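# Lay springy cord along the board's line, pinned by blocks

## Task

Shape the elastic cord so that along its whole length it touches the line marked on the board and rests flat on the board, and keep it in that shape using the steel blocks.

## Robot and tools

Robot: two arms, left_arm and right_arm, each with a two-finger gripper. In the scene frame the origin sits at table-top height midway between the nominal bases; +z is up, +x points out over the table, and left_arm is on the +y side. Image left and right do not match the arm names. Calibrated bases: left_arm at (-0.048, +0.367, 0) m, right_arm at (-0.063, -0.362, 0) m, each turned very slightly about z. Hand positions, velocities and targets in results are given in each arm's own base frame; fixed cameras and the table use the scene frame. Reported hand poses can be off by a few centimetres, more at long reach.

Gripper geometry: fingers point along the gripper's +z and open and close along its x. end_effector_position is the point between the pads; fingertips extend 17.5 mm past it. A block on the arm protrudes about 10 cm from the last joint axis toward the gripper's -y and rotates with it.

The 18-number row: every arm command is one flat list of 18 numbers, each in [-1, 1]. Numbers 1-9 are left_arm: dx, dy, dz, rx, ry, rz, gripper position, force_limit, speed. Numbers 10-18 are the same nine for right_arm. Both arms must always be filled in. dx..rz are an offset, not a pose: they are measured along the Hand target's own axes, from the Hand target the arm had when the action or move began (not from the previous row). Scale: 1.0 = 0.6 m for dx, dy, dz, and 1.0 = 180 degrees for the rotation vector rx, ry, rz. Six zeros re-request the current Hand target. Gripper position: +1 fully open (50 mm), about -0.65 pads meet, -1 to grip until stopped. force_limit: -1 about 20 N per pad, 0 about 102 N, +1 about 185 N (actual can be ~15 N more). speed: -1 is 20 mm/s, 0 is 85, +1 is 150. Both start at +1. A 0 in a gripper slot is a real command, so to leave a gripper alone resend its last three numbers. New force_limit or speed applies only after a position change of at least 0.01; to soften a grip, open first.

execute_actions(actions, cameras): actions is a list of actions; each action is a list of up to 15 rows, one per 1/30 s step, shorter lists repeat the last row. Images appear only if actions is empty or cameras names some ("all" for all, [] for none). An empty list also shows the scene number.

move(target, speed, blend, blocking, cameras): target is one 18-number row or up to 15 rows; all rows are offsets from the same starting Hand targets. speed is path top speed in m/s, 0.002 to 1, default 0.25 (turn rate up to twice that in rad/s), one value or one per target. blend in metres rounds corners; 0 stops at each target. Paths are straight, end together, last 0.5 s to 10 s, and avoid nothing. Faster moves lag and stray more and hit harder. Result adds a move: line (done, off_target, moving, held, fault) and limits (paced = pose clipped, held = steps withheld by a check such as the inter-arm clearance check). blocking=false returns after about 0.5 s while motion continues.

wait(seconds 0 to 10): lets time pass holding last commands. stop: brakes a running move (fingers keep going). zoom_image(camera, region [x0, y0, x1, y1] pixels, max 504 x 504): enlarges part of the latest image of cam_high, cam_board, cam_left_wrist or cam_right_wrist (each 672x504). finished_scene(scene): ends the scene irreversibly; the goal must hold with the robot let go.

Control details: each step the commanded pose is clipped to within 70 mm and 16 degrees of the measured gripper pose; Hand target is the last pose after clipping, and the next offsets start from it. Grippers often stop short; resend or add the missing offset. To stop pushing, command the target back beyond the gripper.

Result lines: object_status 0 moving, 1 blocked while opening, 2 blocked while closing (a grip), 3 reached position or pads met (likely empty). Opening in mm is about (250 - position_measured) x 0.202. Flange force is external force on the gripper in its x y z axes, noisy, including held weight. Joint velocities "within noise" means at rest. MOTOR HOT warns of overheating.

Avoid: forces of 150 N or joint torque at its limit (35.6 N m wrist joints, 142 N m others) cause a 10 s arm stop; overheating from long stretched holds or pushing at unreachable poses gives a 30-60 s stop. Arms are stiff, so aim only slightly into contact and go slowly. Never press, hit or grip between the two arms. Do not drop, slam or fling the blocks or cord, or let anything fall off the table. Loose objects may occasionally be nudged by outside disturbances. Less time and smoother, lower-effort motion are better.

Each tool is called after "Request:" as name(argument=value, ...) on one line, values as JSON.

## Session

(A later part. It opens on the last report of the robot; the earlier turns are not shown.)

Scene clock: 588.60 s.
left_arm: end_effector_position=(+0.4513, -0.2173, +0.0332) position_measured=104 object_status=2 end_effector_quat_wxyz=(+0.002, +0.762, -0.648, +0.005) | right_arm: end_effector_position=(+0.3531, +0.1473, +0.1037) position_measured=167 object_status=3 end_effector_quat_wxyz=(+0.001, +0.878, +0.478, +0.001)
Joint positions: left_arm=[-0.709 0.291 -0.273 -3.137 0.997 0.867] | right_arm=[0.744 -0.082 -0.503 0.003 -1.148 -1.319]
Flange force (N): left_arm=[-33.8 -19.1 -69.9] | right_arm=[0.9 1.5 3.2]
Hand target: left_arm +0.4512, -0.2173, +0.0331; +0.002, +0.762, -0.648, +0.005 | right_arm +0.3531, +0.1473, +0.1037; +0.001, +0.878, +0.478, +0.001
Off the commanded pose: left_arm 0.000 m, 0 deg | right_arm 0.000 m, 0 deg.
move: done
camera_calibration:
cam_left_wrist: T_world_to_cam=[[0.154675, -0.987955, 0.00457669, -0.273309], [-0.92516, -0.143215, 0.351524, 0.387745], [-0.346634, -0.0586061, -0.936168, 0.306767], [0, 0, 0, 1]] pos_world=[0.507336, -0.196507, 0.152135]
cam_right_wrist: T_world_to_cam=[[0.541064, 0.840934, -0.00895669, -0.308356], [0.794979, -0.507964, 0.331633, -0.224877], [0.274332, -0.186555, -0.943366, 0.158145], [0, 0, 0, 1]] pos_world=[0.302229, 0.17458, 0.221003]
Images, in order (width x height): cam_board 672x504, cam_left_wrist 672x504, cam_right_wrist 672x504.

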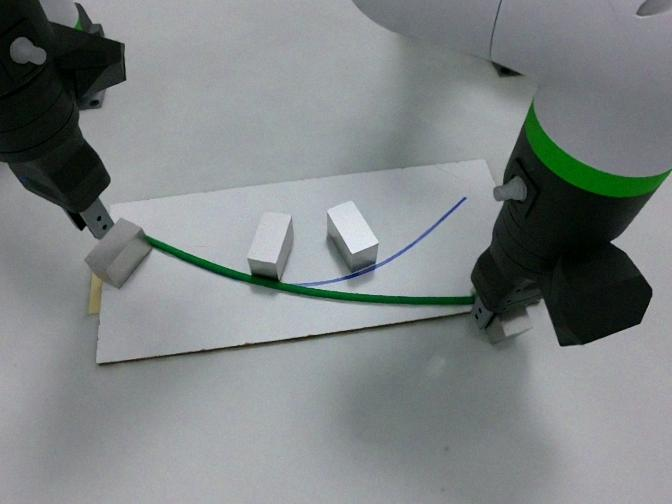

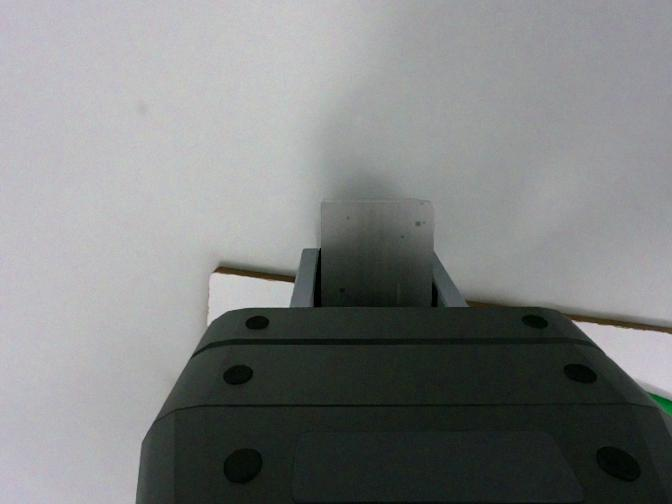

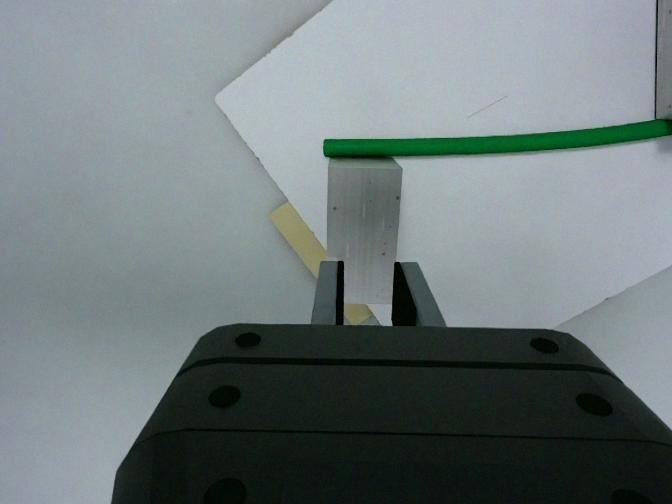

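Request:
move(target=[[0,0,-0.0025,0,0,0,-1,-0.3,-0.7,0,0,0,0,0,0,-0.1,-0.95,-1],[-0.0788,0.2,-0.0025,0,0,-0.138,-1,-0.3,-0.7,0,0,0,0,0,0,-0.1,-0.95,-1]], speed=[0.02,0.05], cameras=["cam_board","cam_right_wrist","cam_left_wrist"])

Request:
zoom_image(camera="cam_board", region=[310, 180, 520, 290])

Scene clock: 602.67 s.
left_arm: end_effector_position=(+0.3252, -0.1899, +0.0337) position_measured=104 object_status=2 end_effector_quat_wxyz=(+0.003, +0.883, -0.469, +0.005) | right_arm: end_effector_position=(+0.3531, +0.1473, +0.1037) position_measured=167 object_status=3 end_effector_quat_wxyz=(+0.001, +0.878, +0.478, +0.001)
Joint positions: left_arm=[-0.879 -0.005 -0.615 -3.139 0.949 1.472] | right_arm=[0.744 -0.082 -0.503 0.003 -1.148 -1.319]
Flange force (N): left_arm=[-3.1 0.2 8.1] | right_arm=[0.8 1.8 3.3]
Hand target: left_arm +0.3252, -0.1899, +0.0337; +0.003, +0.883, -0.469, +0.005 | right_arm +0.3531, +0.1473, +0.1037; +0.001, +0.878, +0.478, +0.001
Off the commanded pose: left_arm 0.000 m, 0 deg | right_arm 0.000 m, 0 deg.
move: done
camera_calibration:
cam_left_wrist: T_world_to_cam=[[0.555425, -0.831551, 0.00516544, -0.327432], [-0.778073, -0.517493, 0.356093, 0.155751], [-0.293436, -0.201802, -0.934436, 0.220569], [0, 0, 0, 1]] pos_world=[0.367773, -0.147165, 0.152337]
cam_right_wrist: T_world_to_cam=[[0.541064, 0.840934, -0.00895669, -0.308356], [0.794979, -0.507964, 0.331633, -0.224877], [0.274332, -0.186555, -0.943366, 0.158145], [0, 0, 0, 1]] pos_world=[0.302229, 0.17458, 0.221003]
Images, in order (width x height): cam_board 672x504, cam_left_wrist 672x504, cam_right_wrist 672x504.

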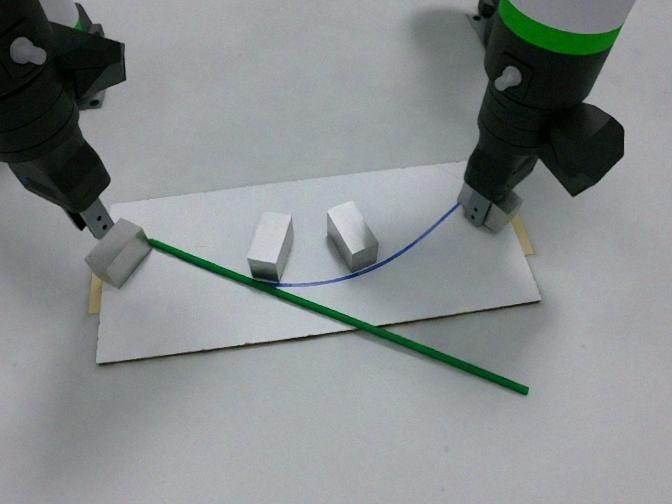

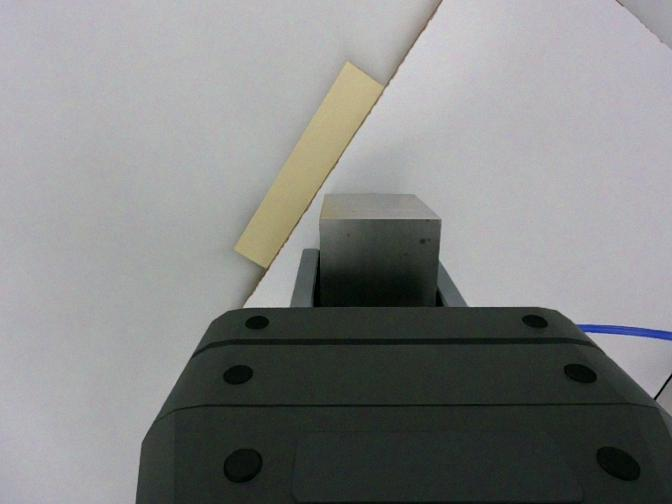

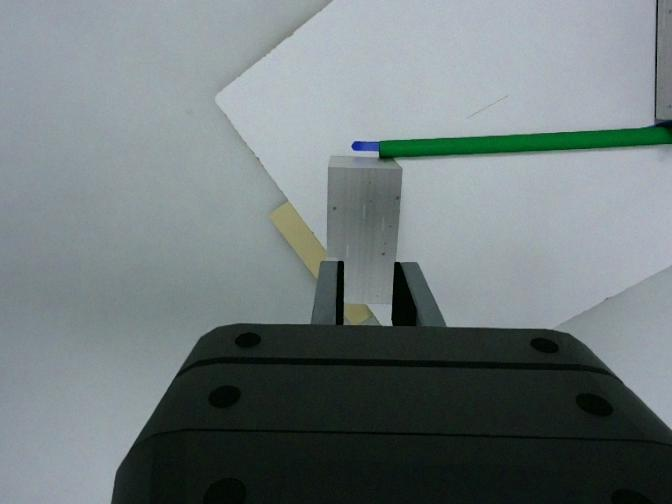

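Scaled by 2.400.

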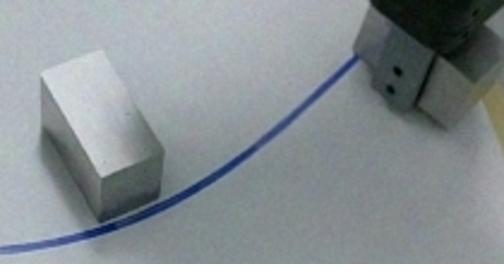

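Request:
move(target=[[0,0,0.004,0,0,0,-1,-0.3,-0.7,0,0,0,0,0,0,-0.1,-0.95,-1],[0,0,0.0041,0,0,0,0.7,-0.9,-1,0,0,0,0,0,0,-0.1,-0.95,-1],[0,0,0.0045,0,0,0,-1,-0.3,-0.7,0,0,0,0,0,0,-0.1,-0.95,-1],[0,0,-0.12,0,0,0,-1,-0.3,-0.7,0,0,0,0,0,0,-0.1,-0.95,-1],[0.3126,-0.298,-0.12,0,0,0.277,-1,-0.3,-0.7,0,0,0,0,0,0,-0.1,-0.95,-1],[0.3126,-0.298,0.0036,0,0,0.277,-1,-0.3,-0.7,0,0,0,0,0,0,-0.1,-0.95,-1]], speed=[0.03,0.03,0.03,0.15,0.3,0.12], blend=[0,0,0,0.02,0,0])

Request:
execute_actions(actions=[], cameras=["cam_board","cam_left_wrist"])

Scene clock: 632.50 s.
left_arm: end_effector_position=(+0.5783, -0.2450, +0.0333) position_measured=104 object_status=2 end_effector_quat_wxyz=(-0.001, -0.603, +0.797, -0.005) | right_arm: end_effector_position=(+0.3531, +0.1473, +0.1037) position_measured=167 object_status=3 end_effector_quat_wxyz=(+0.001, +0.878, +0.478, +0.001)
Joint positions: left_arm=[-0.607 0.572 0.138 -3.136 1.126 0.329] | right_arm=[0.744 -0.082 -0.503 0.003 -1.148 -1.319]
Flange force (N): left_arm=[-1.4 2.9 7.8] | right_arm=[0.9 1.6 3.6]
Hand target: left_arm +0.5784, -0.2450, +0.0334; -0.001, -0.603, +0.797, -0.006 | right_arm +0.3531, +0.1473, +0.1037; +0.001, +0.878, +0.478, +0.001
Off the commanded pose: left_arm 0.000 m, 0 deg | right_arm 0.000 m, 0 deg.
move: done

Scene clock: 632.50 s.
left_arm: end_effector_position=(+0.5783, -0.2450, +0.0333) position_measured=104 object_status=2 end_effector_quat_wxyz=(-0.001, -0.603, +0.797, -0.005) | right_arm: end_effector_position=(+0.3531, +0.1473, +0.1037) position_measured=167 object_status=3 end_effector_quat_wxyz=(+0.001, +0.878, +0.478, +0.001)
Joint positions: left_arm=[-0.607 0.572 0.138 -3.136 1.126 0.329] | right_arm=[0.744 -0.082 -0.503 0.003 -1.148 -1.319]
Joint velocities: within noise
Flange force (N): left_arm=[-1.4 2.9 7.8] | right_arm=[0.9 1.6 3.6]
Hand target: left_arm +0.5784, -0.2450, +0.0334; -0.001, -0.603, +0.797, -0.006 | right_arm +0.3531, +0.1473, +0.1037; +0.001, +0.878, +0.478, +0.001
Tool commands: left_gripper/position=-1.0 left_gripper/force_limit=-0.3 left_gripper/speed=-0.7 right_gripper/position=-0.1 right_gripper/force_limit=-0.95 right_gripper/speed=-1.0
Off the commanded pose: left_arm 0.000 m, 0 deg | right_arm 0.000 m, 0 deg.
camera_calibration:
cam_left_wrist: T_world_to_cam=[[-0.277581, -0.9607, 0.00205986, -0.063653], [-0.900469, 0.260925, 0.347956, 0.586144], [-0.334819, 0.0947313, -0.937509, 0.380109], [0, 0, 0, 1]] pos_world=[0.637403, -0.250099, 0.152534]
Images, in order (width x height): cam_board 672x504, cam_left_wrist 672x504.

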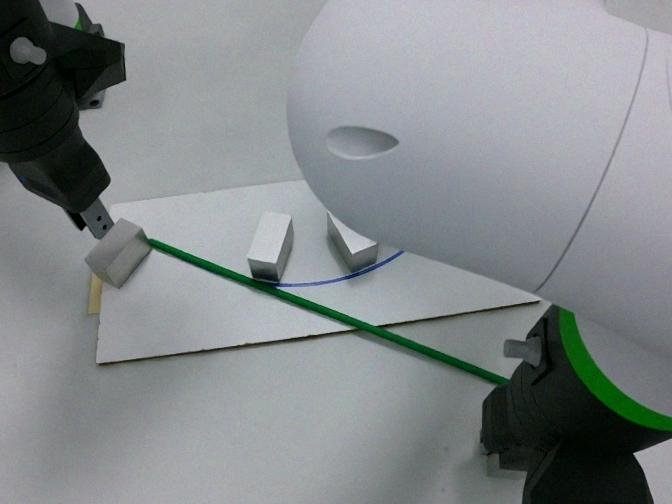

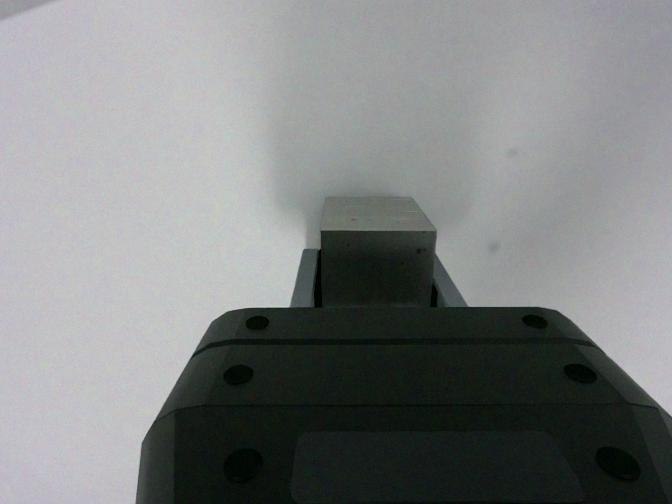

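Request:
move(target=[[0,0,0.003,0,0,0,-1,-0.3,-0.7,0,0,0,0,0,0,-0.1,-0.95,-1],[0.0203,0.2148,0.0017,0,0,-0.14,-1,-0.3,-0.7,0,0,0,0,0,0,-0.1,-0.95,-1]], speed=[0.03,0.05], cameras=["cam_board","cam_right_wrist"])

Scene clock: 645.43 s.
left_arm: end_effector_position=(+0.4510, -0.2217, +0.0315) position_measured=104 object_status=2 end_effector_quat_wxyz=(+0.002, +0.763, -0.647, +0.005) | right_arm: end_effector_position=(+0.3531, +0.1473, +0.1037) position_measured=167 object_status=3 end_effector_quat_wxyz=(+0.001, +0.878, +0.478, +0.001)
Joint positions: left_arm=[-0.716 0.297 -0.269 -3.137 0.994 0.878] | right_arm=[0.744 -0.082 -0.503 0.003 -1.148 -1.319]
Flange force (N): left_arm=[1.6 -7.1 -0.6] | right_arm=[1.2 1.8 3.6]
Hand target: left_arm +0.4511, -0.2217, +0.0315; +0.002, +0.763, -0.647, +0.005 | right_arm +0.3531, +0.1473, +0.1037; +0.001, +0.878, +0.478, +0.001
Off the commanded pose: left_arm 0.000 m, 0 deg | right_arm 0.000 m, 0 deg.
move: done
camera_calibration:
cam_right_wrist: T_world_to_cam=[[0.541064, 0.840934, -0.00895669, -0.308356], [0.794979, -0.507964, 0.331633, -0.224877], [0.274332, -0.186555, -0.943366, 0.158145], [0, 0, 0, 1]] pos_world=[0.302229, 0.17458, 0.221003]
Images, in order (width x height): cam_board 672x504, cam_right_wrist 672x504.

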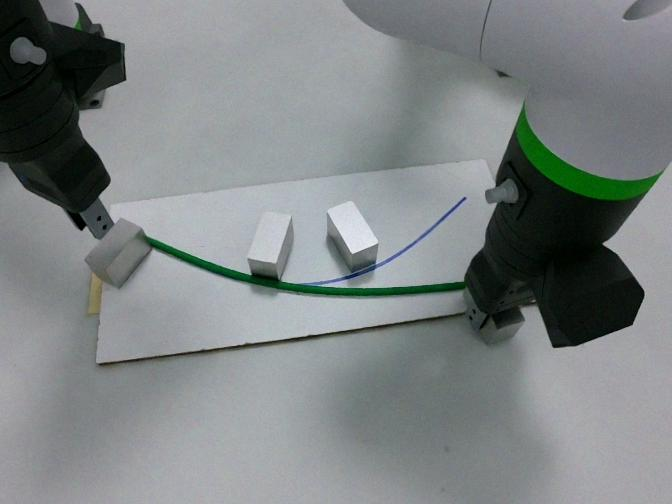

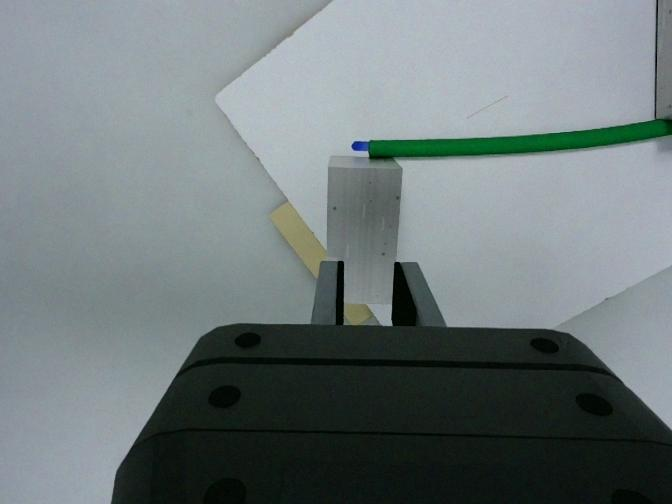

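Request:
move(target=[[-0.0568,0.109,-0.0006,0,0,-0.078,-1,-0.3,-0.7,0,0,0,0,0,0,-0.1,-0.95,-1],[-0.0867,0.1983,-0.0006,0,0,-0.138,-1,-0.3,-0.7,0,0,0,0,0,0,-0.1,-0.95,-1]], speed=[0.05,0.04], blend=[0.01,0], cameras=["cam_board","cam_right_wrist"])

Request:
zoom_image(camera="cam_board", region=[310, 180, 520, 290])

Request:
zoom_image(camera="cam_board", region=[100, 190, 310, 300])

Scene clock: 655.53 s.
left_arm: end_effector_position=(+0.3251, -0.1899, +0.0309) position_measured=104 object_status=2 end_effector_quat_wxyz=(+0.003, +0.884, -0.467, +0.005) | right_arm: end_effector_position=(+0.3531, +0.1473, +0.1037) position_measured=167 object_status=3 end_effector_quat_wxyz=(+0.001, +0.878, +0.478, +0.001)
Joint positions: left_arm=[-0.879 0 -0.618 -3.139 0.941 1.475] | right_arm=[0.744 -0.082 -0.503 0.003 -1.148 -1.319]
Flange force (N): left_arm=[8.2 -5.1 -5.9] | right_arm=[0.6 1.4 3.5]
Hand target: left_arm +0.3252, -0.1899, +0.0309; +0.003, +0.884, -0.467, +0.005 | right_arm +0.3531, +0.1473, +0.1037; +0.001, +0.878, +0.478, +0.001
Off the commanded pose: left_arm 0.000 m, 0 deg | right_arm 0.000 m, 0 deg.
move: done
camera_calibration:
cam_right_wrist: T_world_to_cam=[[0.541064, 0.840934, -0.00895669, -0.308356], [0.794979, -0.507964, 0.331633, -0.224877], [0.274332, -0.186555, -0.943366, 0.158145], [0, 0, 0, 1]] pos_world=[0.302229, 0.17458, 0.221003]
Images, in order (width x height): cam_board 672x504, cam_right_wrist 672x504.

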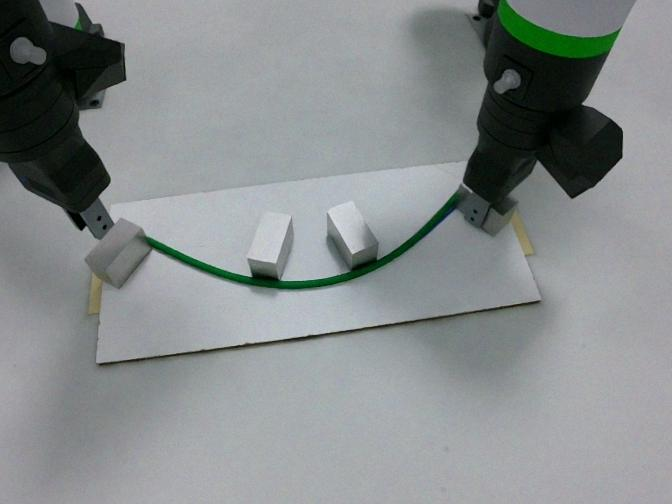

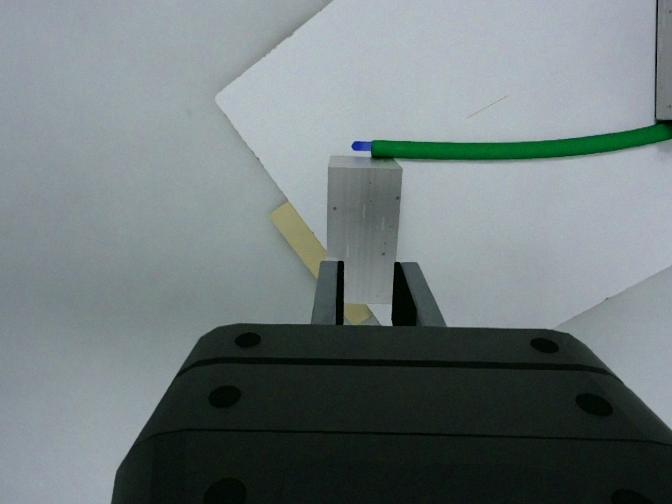

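Scaled by 2.400.

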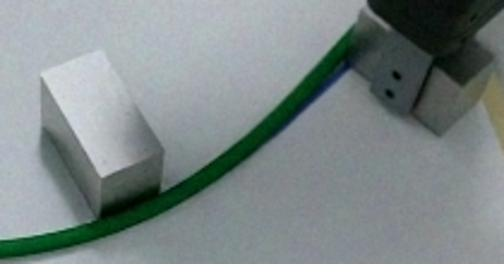

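Scaled by 2.400.

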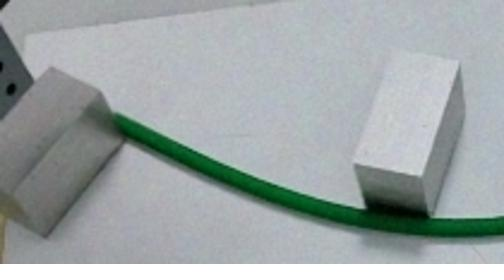

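Request:
move(target=[[0,-0.0108,-0.0006,0,0,0,-1,-0.3,-0.7,0,0,0,0,0,0,0.6,-0.95,-1],[0,-0.0108,-0.0006,0,0,0,-1,-0.3,-0.7,0.1343,-0.0632,0,0,0,-0.531,0.6,-0.95,-1],[0,-0.0108,-0.0006,0,0,0,-1,-0.3,-0.7,0.1343,-0.0632,0.1285,0,0,-0.531,0.6,-0.95,-1]], speed=[0.03,0.25,0.1], cameras=["cam_board","cam_right_wrist"])

Request:
zoom_image(camera="cam_board", region=[310, 180, 520, 290])

Scene clock: 673.73 s.
left_arm: end_effector_position=(+0.3305, -0.1862, +0.0312) position_measured=104 object_status=2 end_effector_quat_wxyz=(+0.003, +0.884, -0.467, +0.005) | right_arm: end_effector_position=(+0.3653, +0.2356, +0.0266) position_measured=63 object_status=3 end_effector_quat_wxyz=(+0.002, +0.236, +0.972, +0.000)
Joint positions: left_arm=[-0.861 0.007 -0.61 -3.139 0.942 1.457] | right_arm=[0.879 0.155 -0.463 0.003 -0.95 0.214]
Flange force (N): left_arm=[-2.4 -0.1 7.9] | right_arm=[-1.6 1.0 3.4]
Hand target: left_arm +0.3305, -0.1862, +0.0312; +0.003, +0.884, -0.467, +0.005 | right_arm +0.3653, +0.2355, +0.0266; +0.002, +0.236, +0.972, +0.000
Off the commanded pose: left_arm 0.000 m, 0 deg | right_arm 0.000 m, 0 deg.
move: done
camera_calibration:
cam_right_wrist: T_world_to_cam=[[-0.889551, 0.45664, -0.0133822, 0.223363], [0.427163, 0.8418, 0.330007, -0.347731], [0.161959, 0.287841, -0.943884, 0.0277957], [0, 0, 0, 1]] pos_world=[0.342729, 0.182723, 0.143979]
Images, in order (width x height): cam_board 672x504, cam_right_wrist 672x504.

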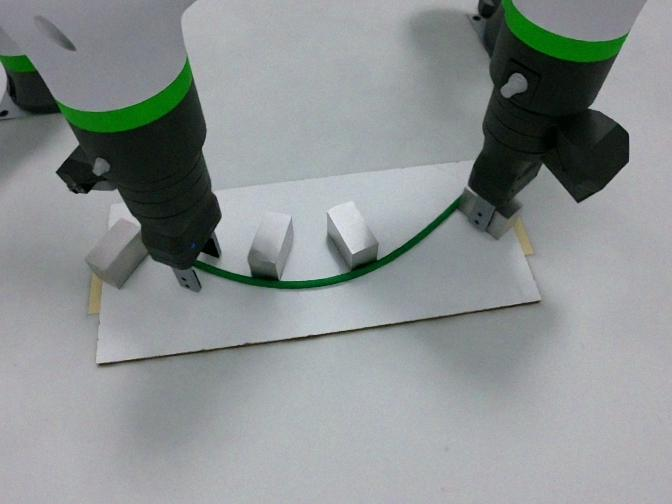

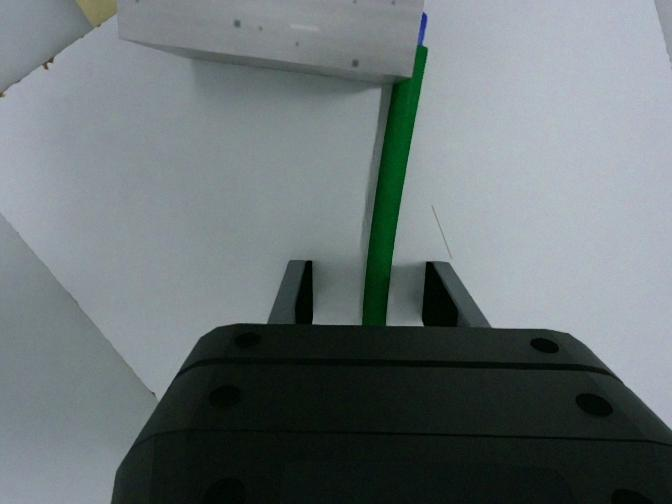

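Scaled by 2.400.

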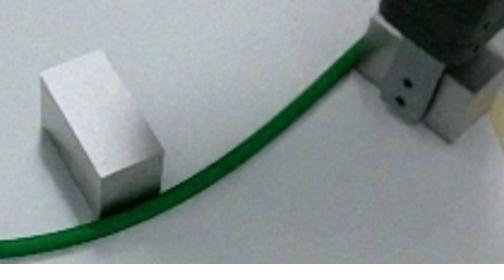

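Request:
move(target=[[0,0,0,0,0,0,-1,-0.3,-0.7,0,0,0,0,0,0,-0.98,-0.95,-1],[0,0,0,0,0,0,-1,-0.3,-0.7,0,-0.0142,0,0,0,0,-0.98,-0.95,-1],[0,0,0,0,0,0,-1,-0.3,-0.7,0,-0.0142,0,0,0,0,0.3,-0.95,-1],[0,0,0,0,0,0,-1,-0.3,-0.7,0,-0.0142,-0.13,0,0,0,0.3,-0.95,-1],[0,0,0,0,0,0,-1,-0.3,-0.7,-0.0,-0.147,-0.13,0,0,0.531,0.3,-0.95,-1]], speed=[0.03,0.03,0.03,0.08,0.3], cameras=["cam_board","cam_right_wrist"])

Request:
zoom_image(camera="cam_board", region=[310, 180, 520, 290])

Scene clock: 689.23 s.
left_arm: end_effector_position=(+0.3305, -0.1862, +0.0312) position_measured=104 object_status=2 end_effector_quat_wxyz=(+0.003, +0.884, -0.467, +0.005) | right_arm: end_effector_position=(+0.3245, +0.1572, +0.1045) position_measured=107 object_status=3 end_effector_quat_wxyz=(+0.001, +0.878, +0.478, +0.001)
Joint positions: left_arm=[-0.861 0.007 -0.61 -3.139 0.942 1.457] | right_arm=[0.822 -0.144 -0.556 0.003 -1.157 -1.398]
Flange force (N): left_arm=[-3.0 0.1 8.0] | right_arm=[1.0 3.1 3.6]
Hand target: left_arm +0.3305, -0.1862, +0.0312; +0.003, +0.884, -0.467, +0.005 | right_arm +0.3245, +0.1572, +0.1045; +0.001, +0.878, +0.478, +0.001
Off the commanded pose: left_arm 0.000 m, 0 deg | right_arm 0.000 m, 0 deg.
move: done
camera_calibration:
cam_right_wrist: T_world_to_cam=[[0.541034, 0.840951, -0.00911496, -0.301076], [0.795033, -0.507898, 0.331605, -0.197448], [0.274234, -0.186656, -0.943374, 0.16862], [0, 0, 0, 1]] pos_world=[0.273629, 0.18438, 0.221803]
Images, in order (width x height): cam_board 672x504, cam_right_wrist 672x504.

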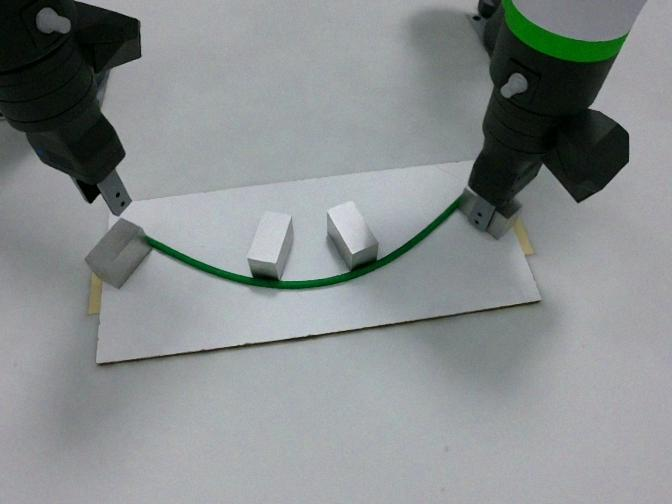

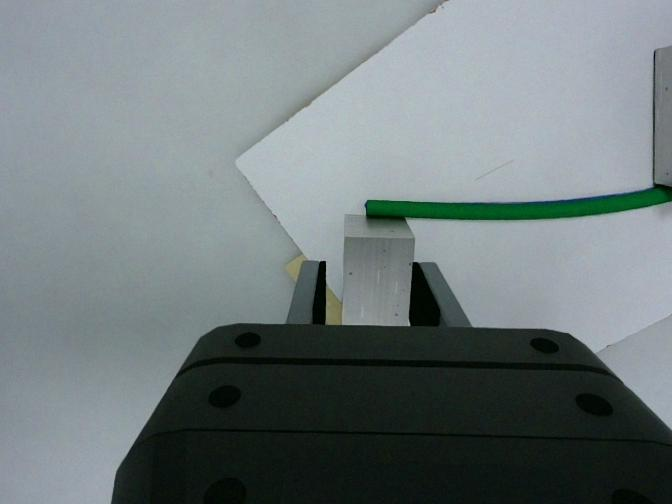

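Scaled by 2.400.

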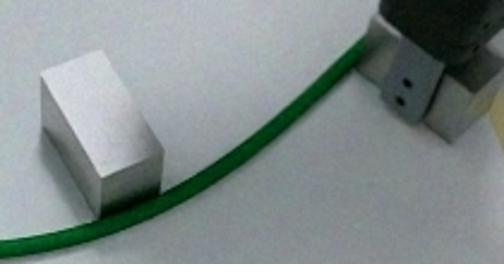

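Request:
move(target=[[0,0,0.0002,0,0,0,0.7,-0.8,-1,0,0,0,0,0,0,0.3,-0.95,-1],[0,0,-0.12,0,0,0,0.7,-0.8,-1,0,0,0,0,0,0,0.3,-0.95,-1],[-0.1,-0.3,-0.2,0,0,0,0.7,-0.8,-1,-0.05,0.25,-0.1,0,0,0,0.3,-0.95,-1]], speed=[0.02,0.06,0.3], cameras=["cam_board","cam_high"])

Request:
zoom_image(camera="cam_board", region=[310, 180, 520, 290])

Request:
zoom_image(camera="cam_high", region=[230, 350, 460, 450])

Scene clock: 697.40 s.
left_arm: end_effector_position=(+0.4449, -0.0342, +0.1503) position_measured=48 object_status=3 end_effector_quat_wxyz=(+0.003, +0.884, -0.467, +0.005) | right_arm: end_effector_position=(+0.4340, +0.0506, +0.1648) position_measured=107 object_status=3 end_effector_quat_wxyz=(+0.001, +0.878, +0.478, +0.001)
Joint positions: left_arm=[-0.367 0.036 -0.268 -3.134 1.258 0.963] | right_arm=[0.419 0.005 -0.268 0.002 -1.295 -0.994]
Flange force (N): left_arm=[-2.1 2.7 2.9] | right_arm=[0.4 0.9 3.1]
Hand target: left_arm +0.4449, -0.0341, +0.1503; +0.003, +0.884, -0.467, +0.005 | right_arm +0.4340, +0.0506, +0.1649; +0.001, +0.878, +0.478, +0.001
Off the commanded pose: left_arm 0.000 m, 0 deg | right_arm 0.000 m, 0 deg.
move: done
Images, in order (width x height): cam_high 672x504, cam_board 672x504.

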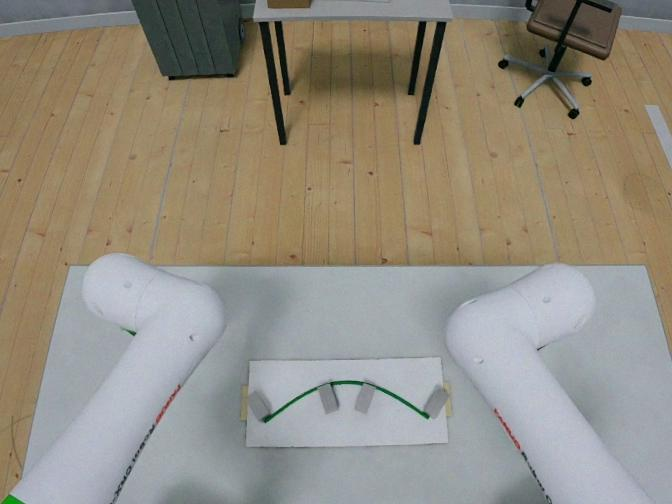

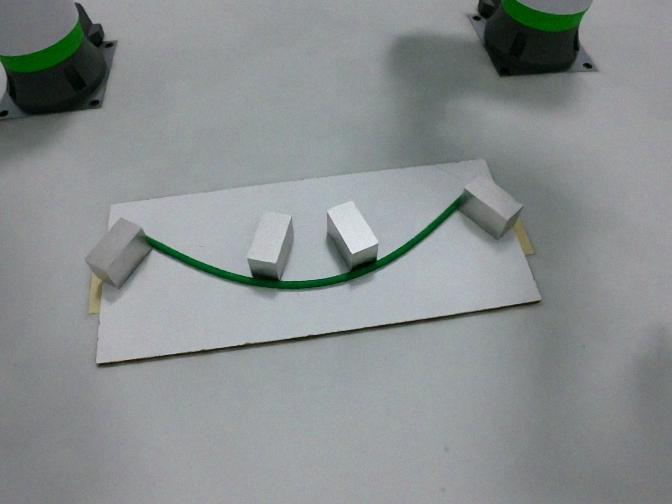

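Scaled by 2.400.

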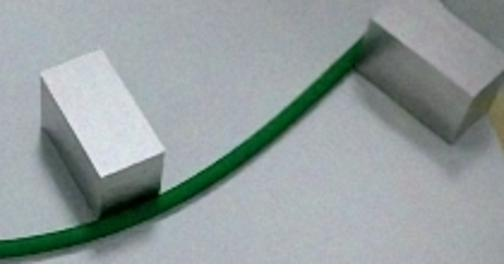

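Scaled by 2.191.

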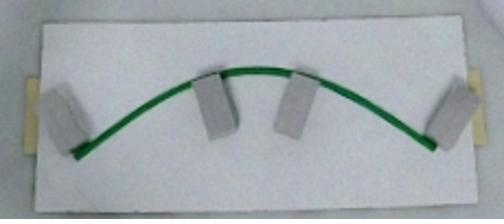

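Request:
finished_scene(scene=1)

The scene is finished: the task was done.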